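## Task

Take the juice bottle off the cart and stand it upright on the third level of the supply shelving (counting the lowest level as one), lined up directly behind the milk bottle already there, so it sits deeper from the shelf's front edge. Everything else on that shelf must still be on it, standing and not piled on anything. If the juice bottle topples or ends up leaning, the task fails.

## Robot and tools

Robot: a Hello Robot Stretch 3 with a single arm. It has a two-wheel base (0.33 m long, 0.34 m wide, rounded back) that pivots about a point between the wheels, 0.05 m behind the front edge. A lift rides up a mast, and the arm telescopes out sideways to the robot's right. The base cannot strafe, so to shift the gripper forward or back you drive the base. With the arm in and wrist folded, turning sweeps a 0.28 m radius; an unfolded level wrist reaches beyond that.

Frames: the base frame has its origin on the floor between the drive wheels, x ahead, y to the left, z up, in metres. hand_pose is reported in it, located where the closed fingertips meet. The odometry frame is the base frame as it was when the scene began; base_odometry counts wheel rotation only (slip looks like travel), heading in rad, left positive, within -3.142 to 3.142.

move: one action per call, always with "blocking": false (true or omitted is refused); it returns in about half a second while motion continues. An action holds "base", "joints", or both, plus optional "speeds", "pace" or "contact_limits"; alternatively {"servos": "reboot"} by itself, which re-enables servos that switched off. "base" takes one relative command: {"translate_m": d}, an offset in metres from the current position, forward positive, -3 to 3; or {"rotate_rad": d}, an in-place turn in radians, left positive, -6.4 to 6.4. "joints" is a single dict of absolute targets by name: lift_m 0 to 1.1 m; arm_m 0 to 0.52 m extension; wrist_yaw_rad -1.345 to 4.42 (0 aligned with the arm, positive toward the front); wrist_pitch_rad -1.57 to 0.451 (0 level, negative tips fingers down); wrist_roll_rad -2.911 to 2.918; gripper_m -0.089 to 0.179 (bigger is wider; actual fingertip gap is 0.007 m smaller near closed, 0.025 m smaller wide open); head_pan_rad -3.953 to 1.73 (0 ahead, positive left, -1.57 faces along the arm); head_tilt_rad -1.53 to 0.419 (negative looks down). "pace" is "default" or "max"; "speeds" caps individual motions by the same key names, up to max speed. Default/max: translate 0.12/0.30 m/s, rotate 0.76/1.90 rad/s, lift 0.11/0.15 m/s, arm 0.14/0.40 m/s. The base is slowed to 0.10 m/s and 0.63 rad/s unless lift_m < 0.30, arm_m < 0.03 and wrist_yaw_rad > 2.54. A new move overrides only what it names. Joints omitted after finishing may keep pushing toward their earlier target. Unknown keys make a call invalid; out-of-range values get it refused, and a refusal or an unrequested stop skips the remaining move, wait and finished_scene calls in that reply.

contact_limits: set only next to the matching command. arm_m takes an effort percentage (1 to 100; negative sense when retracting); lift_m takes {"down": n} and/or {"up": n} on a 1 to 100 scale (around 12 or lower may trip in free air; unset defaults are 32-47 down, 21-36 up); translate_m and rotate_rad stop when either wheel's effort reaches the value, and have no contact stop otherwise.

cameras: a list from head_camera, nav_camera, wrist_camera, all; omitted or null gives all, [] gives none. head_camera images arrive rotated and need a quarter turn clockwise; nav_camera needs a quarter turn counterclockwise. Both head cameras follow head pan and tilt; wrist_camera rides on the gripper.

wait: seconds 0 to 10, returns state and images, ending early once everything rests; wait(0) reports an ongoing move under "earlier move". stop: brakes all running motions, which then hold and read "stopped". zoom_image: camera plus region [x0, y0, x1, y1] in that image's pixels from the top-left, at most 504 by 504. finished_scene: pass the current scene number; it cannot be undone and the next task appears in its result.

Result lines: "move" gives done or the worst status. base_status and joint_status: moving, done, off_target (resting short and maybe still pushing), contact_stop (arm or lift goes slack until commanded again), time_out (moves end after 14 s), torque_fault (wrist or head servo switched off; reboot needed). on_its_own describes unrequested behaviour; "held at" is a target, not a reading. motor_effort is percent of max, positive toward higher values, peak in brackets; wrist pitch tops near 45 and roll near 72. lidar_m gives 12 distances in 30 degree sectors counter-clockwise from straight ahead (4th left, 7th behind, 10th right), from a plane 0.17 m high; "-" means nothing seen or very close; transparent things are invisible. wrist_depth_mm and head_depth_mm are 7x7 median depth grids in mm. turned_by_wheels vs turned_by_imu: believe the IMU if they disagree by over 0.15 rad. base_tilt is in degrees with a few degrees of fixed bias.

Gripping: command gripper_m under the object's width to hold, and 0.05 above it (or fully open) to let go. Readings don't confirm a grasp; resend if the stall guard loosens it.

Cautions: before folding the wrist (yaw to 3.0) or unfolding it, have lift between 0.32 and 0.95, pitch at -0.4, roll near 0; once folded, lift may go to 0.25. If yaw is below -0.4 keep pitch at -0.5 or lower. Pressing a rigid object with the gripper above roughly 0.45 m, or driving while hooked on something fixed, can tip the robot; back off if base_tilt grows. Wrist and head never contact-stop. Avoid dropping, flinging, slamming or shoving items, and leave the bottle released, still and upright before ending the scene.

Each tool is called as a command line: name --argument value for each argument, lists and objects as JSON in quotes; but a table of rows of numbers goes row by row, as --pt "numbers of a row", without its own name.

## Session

move

Scene clock: 0.00 s.
base_odometry: x=+0.000 y=+0.000 heading=+0.000
turned_by_wheels: +0.000
turned_by_imu: +0.000
base_tilt: forward=+1.4 right=-0.2
lidar_m: 2.08 2.07 1.41 1.41 1.63 1.96 1.95 2.19 1.61 1.60 2.06 1.99
head_depth_mm: 1578 2375 2360 2316 2223 2280 1995 / 1570 2403 2359 2327 2309 2290 2256 / 1570 2471 2419 2397 2380 2336 2307 / 1563 2517 2482 2451 2419 2358 2367 / 1611 2518 2436 2221 2081 2172 2187 / 1750 2510 2633 2592 2568 2556 2505 / 1748 2486 2690 2656 2641 2637 2539
base_status: not commanded
joint_positions: lift_m=+0.417 arm_m=+0.000 wrist_yaw_rad=+3.065 wrist_pitch_rad=-0.625 wrist_roll_rad=+0.000 gripper_m=+0.037 head_pan_rad=+0.000 head_tilt_rad=-0.002
joint_status: not commanded
measured_speeds: all 0
motor_effort: left_wheel=+0.3 right_wheel=-0.2 lift_m=+24.9 arm_m=-1.9 wrist_yaw_rad=-0.7 wrist_pitch_rad=+2.2 wrist_roll_rad=-0.2 gripper_m=-0.3 head_pan_rad=+0.2 head_tilt_rad=+3.7
hand_pose: x=-0.0065 y=+0.0482 z=+0.3865 quat_wxyz=(+0.243, +0.680, +0.192, +0.664) (m; base frame)
wrist_depth_mm: - - 162 - - - - / 958 971 179 975 951 962 965 / 815 806 207 814 813 817 823 / 703 702 246 709 710 710 712 / 622 620 590 592 599 624 625 / 554 555 130 385 129 559 566 / 501 355 348 355 495 507 506
pictures: head_camera (sideways), nav_camera (sideways), wrist_camera
camera_calibration:
head_camera: T_world_to_cam=[[0.0511186, 0.0146786, -0.998585, 1.31496], [0.00346175, 0.999883, 0.0148749, -0.0175495], [0.998687, -0.00421723, 0.0510618, -0.114496], [0, 0, 0, 1]] pos_world=[0.0471872, -0.0022371, 1.3192]
nav_camera: T_world_to_cam=[[-0.0421797, 0.0461475, 0.998044, -1.25646], [0.0381658, -0.998129, 0.0477644, -0.0134547], [0.998381, 0.0401058, 0.0403395, -0.0974509], [0, 0, 0, 1]] pos_world=[0.0448095, 0.0484614, 1.25858]
wrist_camera: T_world_to_cam=[[0.999856, -0.0164194, -0.00431548, 0.0128365], [-0.015065, -0.740904, -0.671442, 0.325379], [0.00782732, 0.67141, -0.741045, 0.423054], [0, 0, 0, 1]] pos_world=[-0.0112442, -0.0427573, 0.532031]

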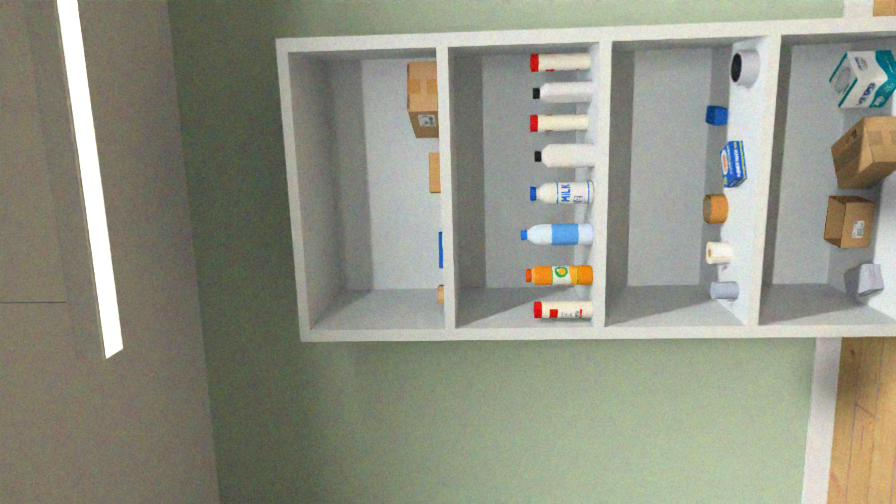

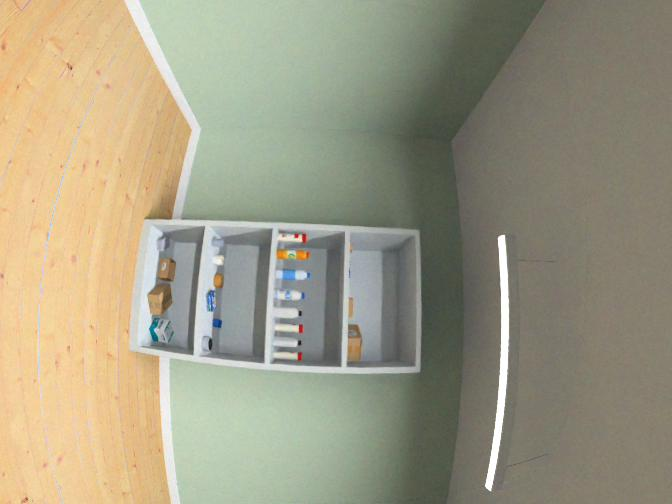

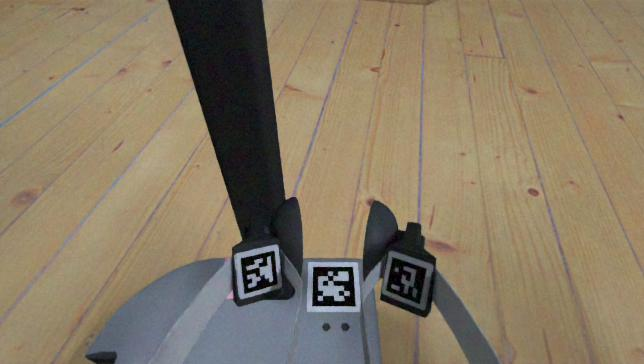

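move --joints '{"head_pan_rad":-1.7,"head_tilt_rad":-0.2}' --blocking false --cameras '[]'

wait --seconds 5 --cameras '["head_camera","nav_camera"]'

move --joints '{"head_pan_rad":-0.15,"head_tilt_rad":-0.2}' --blocking false --cameras '[]'

wait --seconds 5 --cameras '["head_camera"]'

zoom_image --camera "head_camera" --region '[350, 50, 650, 450]'

Scene clock: 0.93 s.
move: moving
base_odometry: x=+0.000 y=+0.000 heading=+0.000
turned_by_wheels: +0.000
turned_by_imu: +0.000
base_tilt: forward=+1.4 right=-0.2
lidar_m: 2.08 2.08 1.42 1.41 1.63 1.96 1.96 2.19 1.61 1.60 2.07 1.99
head_depth_mm: 2244 2331 2381 2415 2360 2103 1816 / 2464 2584 2645 2710 2670 2232 1807 / 2641 2918 3012 3051 3170 2490 1828 / 2581 2873 2913 3031 3079 2496 1829 / 2554 2661 2707 2774 2869 2517 1847 / 2404 2495 2554 2605 2670 2532 1848 / 2259 2350 2384 2446 2477 2481 1858
base_status: not commanded
joint_positions: lift_m=+0.417 arm_m=+0.000 wrist_yaw_rad=+3.065 wrist_pitch_rad=-0.625 wrist_roll_rad=+0.000 gripper_m=+0.037 head_pan_rad=-0.868 head_tilt_rad=-0.199
joint_status: head_pan_rad moving; head_tilt_rad moving
measured_speeds: translate_m=+0.000 rotate_rad=+0.000 lift_m=+0.000 arm_m=+0.000 wrist_yaw_rad=+0.000 wrist_pitch_rad=+0.000 wrist_roll_rad=+0.000 head_pan_rad=-3.094 head_tilt_rad=+0.000
motor_effort: left_wheel=+0.7(0.8) right_wheel=-0.2(0.6) lift_m=+24.1(24.6) arm_m=-2.4(3.2) wrist_yaw_rad=-1.1(1.2) wrist_pitch_rad=+2.4(3.0) wrist_roll_rad=-0.1(0.4) gripper_m=+0.5(0.9) head_pan_rad=-1.8(6.1) head_tilt_rad=-1.5(5.2)
hand_pose: x=-0.0065 y=+0.0482 z=+0.3865 quat_wxyz=(+0.243, +0.680, +0.192, +0.664)
wrist_depth_mm: - - 162 - - - - / 978 969 180 975 980 964 966 / 797 809 207 815 821 818 826 / 698 694 246 712 708 706 714 / 630 624 592 603 598 624 623 / 564 557 129 384 129 562 557 / 501 355 349 353 497 504 505

Scene clock: 1.73 s.
earlier move: done
base_odometry: x=+0.000 y=+0.000 heading=+0.000
turned_by_wheels: +0.000
turned_by_imu: +0.000
base_tilt: forward=+1.5 right=-0.2
lidar_m: 2.08 2.08 1.42 1.41 1.63 1.96 1.95 2.20 1.61 1.59 2.06 1.99
head_depth_mm: 1837 1915 1958 2011 2048 2119 1820 / 1847 1902 1955 2016 1954 1925 1692 / 1859 1901 1966 2017 1931 1933 1765 / 1855 1916 1969 2023 2071 2123 1762 / 1869 1912 1969 2021 2087 2129 1841 / 1883 1909 1970 2020 2108 2147 1841 / 1871 1933 1961 2033 2102 2157 1861
base_status: not commanded
joint_positions: lift_m=+0.417 arm_m=+0.000 wrist_yaw_rad=+3.065 wrist_pitch_rad=-0.625 wrist_roll_rad=+0.000 gripper_m=+0.037 head_pan_rad=-1.741 head_tilt_rad=-0.200
joint_status: all done
measured_speeds: all 0
motor_effort: left_wheel=+0.6(0.8) right_wheel=-0.2(0.8) lift_m=+23.3(24.6) arm_m=-2.3(3.3) wrist_yaw_rad=-0.4(1.2) wrist_pitch_rad=+2.7(3.1) wrist_roll_rad=-0.2(0.4) gripper_m=-0.3(1.0) head_pan_rad=+3.4(6.8) head_tilt_rad=-2.8(5.3)
hand_pose: x=-0.0065 y=+0.0482 z=+0.3865 quat_wxyz=(+0.243, +0.680, +0.192, +0.664)
wrist_depth_mm: - - 162 - - - - / 947 955 180 969 975 976 956 / 817 818 208 828 832 830 818 / 703 704 248 715 712 718 715 / 626 621 592 595 603 622 628 / 553 558 129 384 129 564 560 / 501 353 347 354 499 508 504
wait: 0.80 of 5 s (the move ended)
pictures: head_camera (sideways), nav_camera (sideways)
head_camera: T_world_to_cam=[[0.0392453, 0.141816, -0.989115, 1.30242], [0.984409, -0.175344, 0.0139183, -0.0223055], [-0.171462, -0.974239, -0.146486, 0.149783], [0, 0, 0, 1]] pos_world=[-0.00347426, -0.0426911, 1.3105]
nav_camera: T_world_to_cam=[[0.0192929, -0.160578, 0.986835, -1.24201], [-0.991653, 0.122782, 0.0393661, 0.00381016], [-0.127487, -0.979357, -0.156868, 0.166133], [0, 0, 0, 1]] pos_world=[0.04892, -0.0372031, 1.25157]

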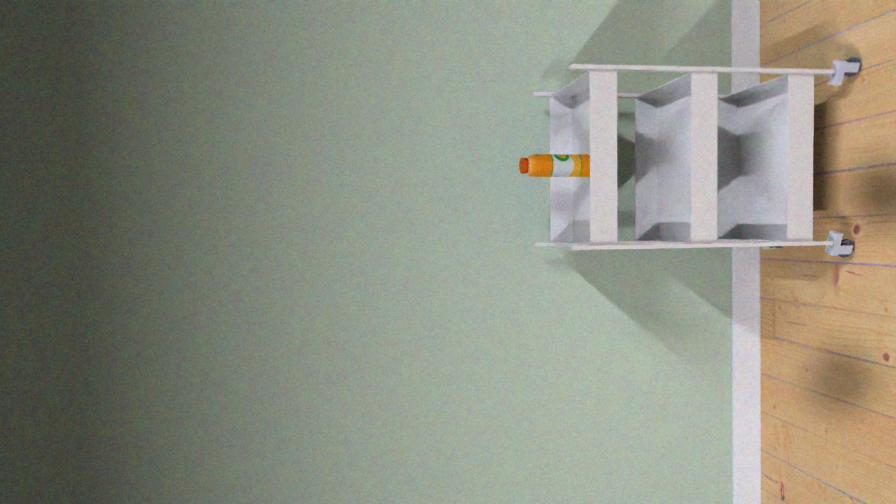

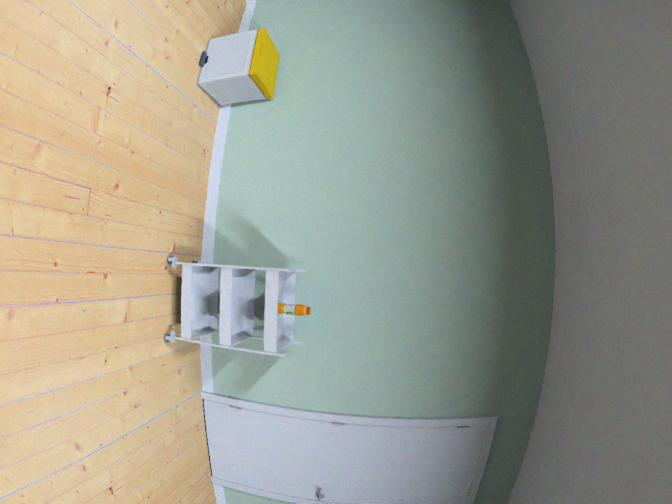

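Scene clock: 2.23 s.
move: moving
base_odometry: x=+0.000 y=+0.000 heading=+0.000
turned_by_wheels: +0.000
turned_by_imu: +0.000
base_tilt: forward=+1.5 right=-0.2
lidar_m: 2.08 2.07 1.41 1.41 1.64 1.96 1.95 2.19 1.61 1.60 2.06 2.00
head_depth_mm: 1996 2047 2094 2149 2199 2208 1814 / 2155 2206 2270 2328 2365 2340 1808 / 2323 2408 2470 2544 2535 2187 1839 / 2507 2629 2749 2838 2886 2317 1843 / 2594 2906 3014 3123 3160 2500 1837 / 2626 2801 2865 2906 2949 2532 1841 / 2459 2548 2621 2667 2705 2514 1851
base_status: not commanded
joint_positions: lift_m=+0.417 arm_m=+0.000 wrist_yaw_rad=+3.065 wrist_pitch_rad=-0.625 wrist_roll_rad=+0.000 gripper_m=+0.037 head_pan_rad=-0.848 head_tilt_rad=-0.200
joint_status: head_pan_rad moving; head_tilt_rad moving
measured_speeds: translate_m=+0.000 rotate_rad=+0.000 lift_m=+0.000 arm_m=+0.000 wrist_yaw_rad=+0.000 wrist_pitch_rad=+0.000 wrist_roll_rad=+0.000 head_pan_rad=+3.118 head_tilt_rad=+0.000
motor_effort: left_wheel=+0.7(0.9) right_wheel=+0.1(0.6) lift_m=+22.8(23.4) arm_m=-2.9(4.1) wrist_yaw_rad=-0.7(1.0) wrist_pitch_rad=+2.6(2.8) wrist_roll_rad=+0.0(0.3) gripper_m=-0.7(1.7) head_pan_rad=-0.3(8.5) head_tilt_rad=-2.8(6.4)
hand_pose: x=-0.0065 y=+0.0482 z=+0.3865 quat_wxyz=(+0.243, +0.680, +0.192, +0.664)
wrist_depth_mm: - - 162 - - - - / 949 966 180 967 976 947 976 / 804 810 207 824 829 828 821 / 703 706 247 705 715 706 704 / 621 621 596 593 604 626 630 / 557 557 129 383 129 564 561 / 503 353 348 352 494 508 506

Scene clock: 2.97 s.
earlier move: done
base_odometry: x=+0.000 y=+0.000 heading=+0.000
turned_by_wheels: +0.000
turned_by_imu: +0.000
base_tilt: forward=+1.4 right=-0.1
lidar_m: 2.08 2.07 1.42 1.41 1.64 1.96 1.96 2.19 1.61 1.60 2.07 2.00
head_depth_mm: 2234 2271 2323 2413 2453 2462 1820 / 2249 2271 2345 2414 2480 2352 1823 / 2279 2274 2305 2362 2454 2249 1824 / 2271 2314 2351 2396 2503 2261 1839 / 2269 2331 2374 2389 2480 2343 1837 / 2307 2069 2156 2069 2169 2263 1846 / 2338 2389 2461 2535 2605 2532 1842
base_status: not commanded
joint_positions: lift_m=+0.417 arm_m=+0.000 wrist_yaw_rad=+3.065 wrist_pitch_rad=-0.625 wrist_roll_rad=+0.000 gripper_m=+0.037 head_pan_rad=-0.120 head_tilt_rad=-0.200
joint_status: all done
measured_speeds: all 0
motor_effort: left_wheel=+0.5(1.0) right_wheel=-0.2(0.8) lift_m=+22.2(23.4) arm_m=-3.8(4.4) wrist_yaw_rad=-0.5(1.1) wrist_pitch_rad=+3.2(3.2) wrist_roll_rad=+0.0(0.3) gripper_m=-0.6(1.7) head_pan_rad=-0.6(8.5) head_tilt_rad=-2.4(6.4)
hand_pose: x=-0.0065 y=+0.0482 z=+0.3865 quat_wxyz=(+0.243, +0.680, +0.192, +0.664)
wrist_depth_mm: - - 162 - - - - / 958 950 180 964 984 979 982 / 824 815 207 811 819 815 802 / 704 698 246 709 708 710 708 / 619 616 590 587 598 623 633 / 557 560 129 382 129 558 560 / 500 353 347 354 492 506 501
wait: 0.73 of 5 s (the move ended)
pictures: head_camera (sideways)
head_camera: T_world_to_cam=[[-0.143893, 0.0321497, -0.989071, 1.30349], [0.126044, 0.991927, 0.0139052, -0.0170011], [0.981533, -0.122666, -0.146784, 0.143179], [0, 0, 0, 1]] pos_world=[0.0491721, -0.00747991, 1.3105]

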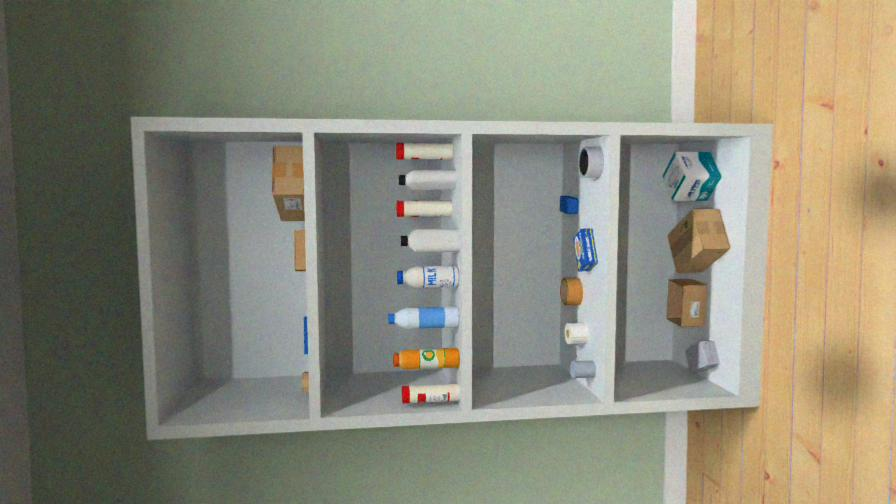

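Scaled by 1.260 (camera's finer frame: 1280x720).

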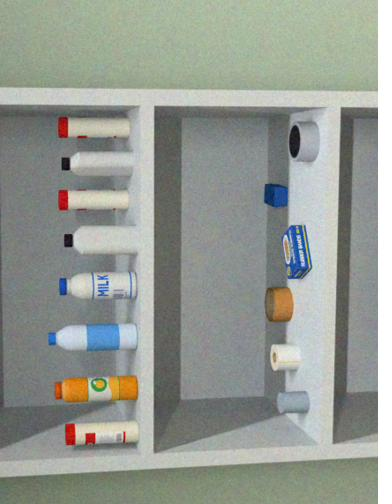

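move --base '{"rotate_rad":-1.935}' --joints '{"lift_m":0.29,"head_pan_rad":-1.57,"head_tilt_rad":-0.4}' --pace "max" --blocking false --cameras '[]'

wait --seconds 6 --cameras '[]'

move --base '{"translate_m":1.15}' --pace "max" --blocking false --cameras '[]'

wait --seconds 9 --cameras '[]'

move --base '{"rotate_rad":1.765}' --joints '{"lift_m":0.75,"wrist_pitch_rad":-0.4}' --pace "max" --blocking false --cameras '[]'

wait --seconds 6 --cameras '["head_camera"]'

move --joints '{"wrist_yaw_rad":0,"gripper_m":0.15}' --blocking false --cameras '[]'

wait --seconds 6 --cameras '[]'

move --joints '{"wrist_pitch_rad":0.02}' --blocking false --cameras '[]'

wait --seconds 4

Scene clock: 4.80 s.
move: moving
base_odometry: x=+0.000 y=+0.000 heading=-0.120
turned_by_wheels: -0.120
turned_by_imu: -0.122
base_tilt: forward=+1.3 right=-0.4
lidar_m: 1.99 2.27 1.76 1.41 1.84 2.33 1.96 2.08 1.62 1.60 2.06 2.53
head_depth_mm: 1698 1776 1889 1988 2013 1759 1451 / 1749 1853 1965 2080 2218 1834 1467 / 1806 1900 2035 2179 2280 1836 1465 / 1863 1990 2116 2294 2388 1846 1477 / 1937 2059 2211 2376 2493 1853 1476 / 2012 2134 2292 2430 2288 1857 1483 / 2092 2214 2418 2497 2252 1875 1484
base_status: rotate_rad moving
joint_positions: lift_m=+0.379 arm_m=+0.000 wrist_yaw_rad=+3.065 wrist_pitch_rad=-0.626 wrist_roll_rad=+0.000 gripper_m=+0.037 head_pan_rad=-1.403 head_tilt_rad=-0.406
joint_status: lift_m moving; head_pan_rad moving; head_tilt_rad moving
measured_speeds: translate_m=+0.000 rotate_rad=-0.463 lift_m=-0.146 arm_m=+0.000 wrist_yaw_rad=+0.000 wrist_pitch_rad=+0.000 wrist_roll_rad=+0.000 head_pan_rad=-2.686 head_tilt_rad=+0.000
motor_effort: left_wheel=+11.2(11.2) right_wheel=-11.6(11.6) lift_m=+15.8(20.6) arm_m=-4.1(5.7) wrist_yaw_rad=-1.0(1.1) wrist_pitch_rad=+2.6(2.9) wrist_roll_rad=+0.0(0.7) gripper_m=-0.6(1.1) head_pan_rad=-3.6(6.2) head_tilt_rad=-2.3(7.0)
hand_pose: x=-0.0065 y=+0.0481 z=+0.3484 quat_wxyz=(+0.243, +0.680, +0.192, +0.664)
wrist_depth_mm: - - 161 - - - - / 886 913 179 918 911 927 909 / 769 772 210 763 767 771 771 / 661 669 247 665 666 665 669 / 583 590 390 383 557 589 588 / 519 363 129 349 129 527 523 / 466 330 318 323 467 472 477

Scene clock: 7.20 s.
earlier move: done
base_odometry: x=+0.000 y=+0.000 heading=-1.935
turned_by_wheels: -1.815
turned_by_imu: -1.836
base_tilt: forward=+1.4 right=-0.4
lidar_m: 1.60 2.06 2.06 1.99 2.17 1.90 1.41 1.42 1.73 1.96 1.96 2.21
head_depth_mm: 2133 2244 2397 2592 2449 1826 1455 / 2086 2217 2357 2534 2493 1837 1465 / 2055 2149 2305 2463 2479 1838 1469 / 2002 2125 2257 2415 2458 1832 1468 / 1950 2081 1971 2021 2140 1855 1478 / 1940 2072 1899 1988 2125 1860 1478 / 1901 2020 1859 1943 2081 1859 1477
base_status: done
joint_positions: lift_m=+0.290 arm_m=+0.000 wrist_yaw_rad=+3.065 wrist_pitch_rad=-0.626 wrist_roll_rad=+0.000 gripper_m=+0.037 head_pan_rad=-1.573 head_tilt_rad=-0.405
joint_status: all done
measured_speeds: all 0
motor_effort: left_wheel=+6.2(14.2) right_wheel=-3.6(12.3) lift_m=+18.8(22.7) arm_m=-11.8(12.6) wrist_yaw_rad=-1.0(1.1) wrist_pitch_rad=+2.7(3.5) wrist_roll_rad=-0.1(0.7) gripper_m=-0.4(1.3) head_pan_rad=+5.1(6.2) head_tilt_rad=+5.3(7.0)
hand_pose: x=-0.0065 y=+0.0479 z=+0.2590 quat_wxyz=(+0.244, +0.680, +0.192, +0.664)
wrist_depth_mm: 886 861 162 915 902 912 924 / 725 728 180 743 742 739 743 / 618 622 210 626 630 635 631 / 536 539 248 542 542 542 545 / 479 288 282 281 455 479 478 / 257 258 129 252 129 428 430 / 233 237 230 225 243 385 387
wait: 2.40 of 6 s (the move ended)

Scene clock: 7.70 s.
move: moving
base_odometry: x=-0.013 y=-0.035 heading=-1.935
turned_by_wheels: +0.000
turned_by_imu: +0.000
base_tilt: forward=+1.3 right=-0.1
lidar_m: 1.56 2.02 2.03 2.00 2.09 1.95 1.45 1.46 1.77 1.95 1.96 2.16
head_depth_mm: 2107 2255 2379 2595 2451 1829 1459 / 2092 2209 2333 2502 2505 1836 1465 / 2043 2152 2310 2486 2483 1849 1464 / 1990 2109 2249 2410 2497 1845 1468 / 1967 2076 1946 2016 2166 1863 1476 / 1929 2052 1881 1973 2108 1850 1480 / 1914 2003 1859 1922 2090 1865 1472
base_status: translate_m moving
joint_positions: lift_m=+0.290 arm_m=+0.000 wrist_yaw_rad=+3.065 wrist_pitch_rad=-0.626 wrist_roll_rad=+0.000 gripper_m=+0.037 head_pan_rad=-1.571 head_tilt_rad=-0.403
joint_status: not commanded
measured_speeds: translate_m=+0.146 rotate_rad=+0.000 lift_m=+0.000 arm_m=+0.000 wrist_yaw_rad=+0.000 wrist_pitch_rad=+0.000 wrist_roll_rad=+0.000 head_pan_rad=+0.000 head_tilt_rad=+0.000
motor_effort: left_wheel=+9.8(11.5) right_wheel=+10.1(10.5) lift_m=+19.8(19.8) arm_m=-15.1(15.1) wrist_yaw_rad=-0.5(1.1) wrist_pitch_rad=+2.5(3.2) wrist_roll_rad=+0.0(0.3) gripper_m=-1.0(1.5) head_pan_rad=+4.1(4.8) head_tilt_rad=+5.3(6.1)
hand_pose: x=-0.0065 y=+0.0479 z=+0.2590 quat_wxyz=(+0.244, +0.680, +0.192, +0.664)
wrist_depth_mm: 886 851 162 896 901 921 909 / 733 732 179 733 741 737 744 / 613 618 211 619 624 629 633 / 534 539 249 536 538 548 546 / 473 289 282 281 457 479 483 / 260 258 129 253 129 427 428 / 234 238 229 225 244 388 387

Scene clock: 12.40 s.
earlier move: done
base_odometry: x=-0.409 y=-1.075 heading=-1.935
turned_by_wheels: +0.000
turned_by_imu: +0.000
base_tilt: forward=+1.4 right=-0.3
lidar_m: 0.46 0.47 1.10 1.53 2.61 2.84 2.55 2.63 1.94 1.76 1.52 0.49
head_depth_mm: 1927 2050 1887 1962 2119 1850 1472 / 1899 2012 1849 1928 2069 1841 1468 / 1861 1978 1822 1893 2048 1854 1466 / 1838 1958 1770 1856 1992 1853 1476 / 1812 1903 1757 1812 1942 1844 1477 / 1775 1864 1974 2112 2271 1874 1479 / 1744 1841 1955 2085 2201 1871 1496
base_status: done
joint_positions: lift_m=+0.290 arm_m=+0.000 wrist_yaw_rad=+3.065 wrist_pitch_rad=-0.626 wrist_roll_rad=+0.000 gripper_m=+0.037 head_pan_rad=-1.570 head_tilt_rad=-0.400
joint_status: not commanded
measured_speeds: all 0
motor_effort: left_wheel=+3.2(15.2) right_wheel=-2.5(10.5) lift_m=+28.0(28.1) arm_m=-23.9(25.5) wrist_yaw_rad=-0.5(1.4) wrist_pitch_rad=+2.6(4.0) wrist_roll_rad=-0.3(0.5) gripper_m=+0.1(1.8) head_pan_rad=+3.1(5.8) head_tilt_rad=+5.5(6.1)
hand_pose: x=-0.0065 y=+0.0480 z=+0.2590 quat_wxyz=(+0.244, +0.680, +0.192, +0.664)
wrist_depth_mm: 895 857 162 905 904 908 870 / 738 730 179 735 744 738 739 / 622 616 210 618 625 624 628 / 538 538 247 538 537 547 526 / 473 288 281 282 454 477 480 / 258 258 129 252 129 426 427 / 232 239 230 225 243 386 387
wait: 4.70 of 9 s (the move ended)

Scene clock: 12.90 s.
move: moving
base_odometry: x=-0.409 y=-1.075 heading=-1.722
turned_by_wheels: +0.213
turned_by_imu: +0.215
base_tilt: forward=+1.6 right=-0.6
lidar_m: 0.46 0.49 1.34 2.67 2.46 2.94 2.55 2.68 1.81 1.76 1.19 0.47
head_depth_mm: 1789 1900 1740 1811 1970 1846 1474 / 1794 1908 1741 1823 1957 1847 1476 / 1789 1895 1742 1822 1974 1855 1466 / 1804 1920 2013 2138 2256 1853 1480 / 1803 1908 2045 2168 2281 1863 1486 / 1810 1918 2055 2183 2303 1864 1481 / 1812 1941 2052 2185 2300 1890 1481
base_status: rotate_rad moving
joint_positions: lift_m=+0.328 arm_m=+0.000 wrist_yaw_rad=+3.065 wrist_pitch_rad=-0.426 wrist_roll_rad=+0.000 gripper_m=+0.037 head_pan_rad=-1.570 head_tilt_rad=-0.399
joint_status: lift_m moving; wrist_pitch_rad moving
measured_speeds: translate_m=+0.000 rotate_rad=+0.635 lift_m=+0.146 arm_m=+0.000 wrist_yaw_rad=+0.000 wrist_pitch_rad=+0.048 wrist_roll_rad=+0.000 head_pan_rad=+0.000 head_tilt_rad=+0.000
motor_effort: left_wheel=-9.7(13.6) right_wheel=+9.7(13.2) lift_m=+36.0(36.9) arm_m=-24.5(24.5) wrist_yaw_rad=-0.5(0.9) wrist_pitch_rad=+4.9(5.1) wrist_roll_rad=+0.1(0.5) gripper_m=+0.2(0.9) head_pan_rad=+4.5(5.3) head_tilt_rad=+5.4(5.6)
hand_pose: x=-0.0042 y=+0.0778 z=+0.3388 quat_wxyz=(+0.176, +0.696, +0.123, +0.685)
wrist_depth_mm: - - 150 - - - - / - - 162 - - - - / 921 933 178 950 949 965 980 / 755 746 199 763 754 769 780 / 621 614 210 590 601 641 652 / 536 547 129 335 129 550 549 / 468 307 294 311 463 480 485

Scene clock: 16.27 s.
earlier move: done
base_odometry: x=-0.409 y=-1.075 heading=-0.170
turned_by_wheels: +1.552
turned_by_imu: +1.572
base_tilt: forward=+1.4 right=-0.1
lidar_m: 2.67 2.36 2.95 2.55 2.67 1.81 1.76 1.20 0.47 0.46 0.49 1.33
head_depth_mm: 746 788 837 897 959 1029 707 / 746 788 842 899 964 890 722 / 745 793 848 902 972 892 724 / 747 794 848 905 973 688 705 / 751 797 847 909 974 902 727 / 751 800 853 910 977 904 729 / 754 800 855 914 984 1062 1110
base_status: done
joint_positions: lift_m=+0.750 arm_m=+0.000 wrist_yaw_rad=+3.065 wrist_pitch_rad=-0.420 wrist_roll_rad=+0.000 gripper_m=+0.037 head_pan_rad=-1.570 head_tilt_rad=-0.399
joint_status: all done
measured_speeds: all 0
motor_effort: left_wheel=-6.1(13.6) right_wheel=+6.9(13.2) lift_m=+33.4(38.6) arm_m=-23.2(25.1) wrist_yaw_rad=-0.7(1.2) wrist_pitch_rad=+4.5(5.9) wrist_roll_rad=-0.1(0.6) gripper_m=+0.0(1.8) head_pan_rad=+3.8(5.4) head_tilt_rad=+3.9(5.6)
hand_pose: x=-0.0042 y=+0.0785 z=+0.7622 quat_wxyz=(+0.174, +0.696, +0.121, +0.686)
wrist_depth_mm: - - 150 - - - - / - - 161 - - - - / - - 178 - - - - / - - 199 - - - - / - - 208 - - - - / - - 129 - 128 - - / 900 889 303 889 912 911 920
wait: 3.37 of 6 s (the move ended)
pictures: head_camera (sideways)
head_camera: T_world_to_cam=[[0.0143838, 0.339691, -0.940427, 1.23898], [0.999891, -0.00800512, 0.0124018, -0.0203568], [-0.00331544, -0.940503, -0.339769, 0.40036], [0, 0, 0, 1]] pos_world=[0.00386065, -0.0444942, 1.30145]

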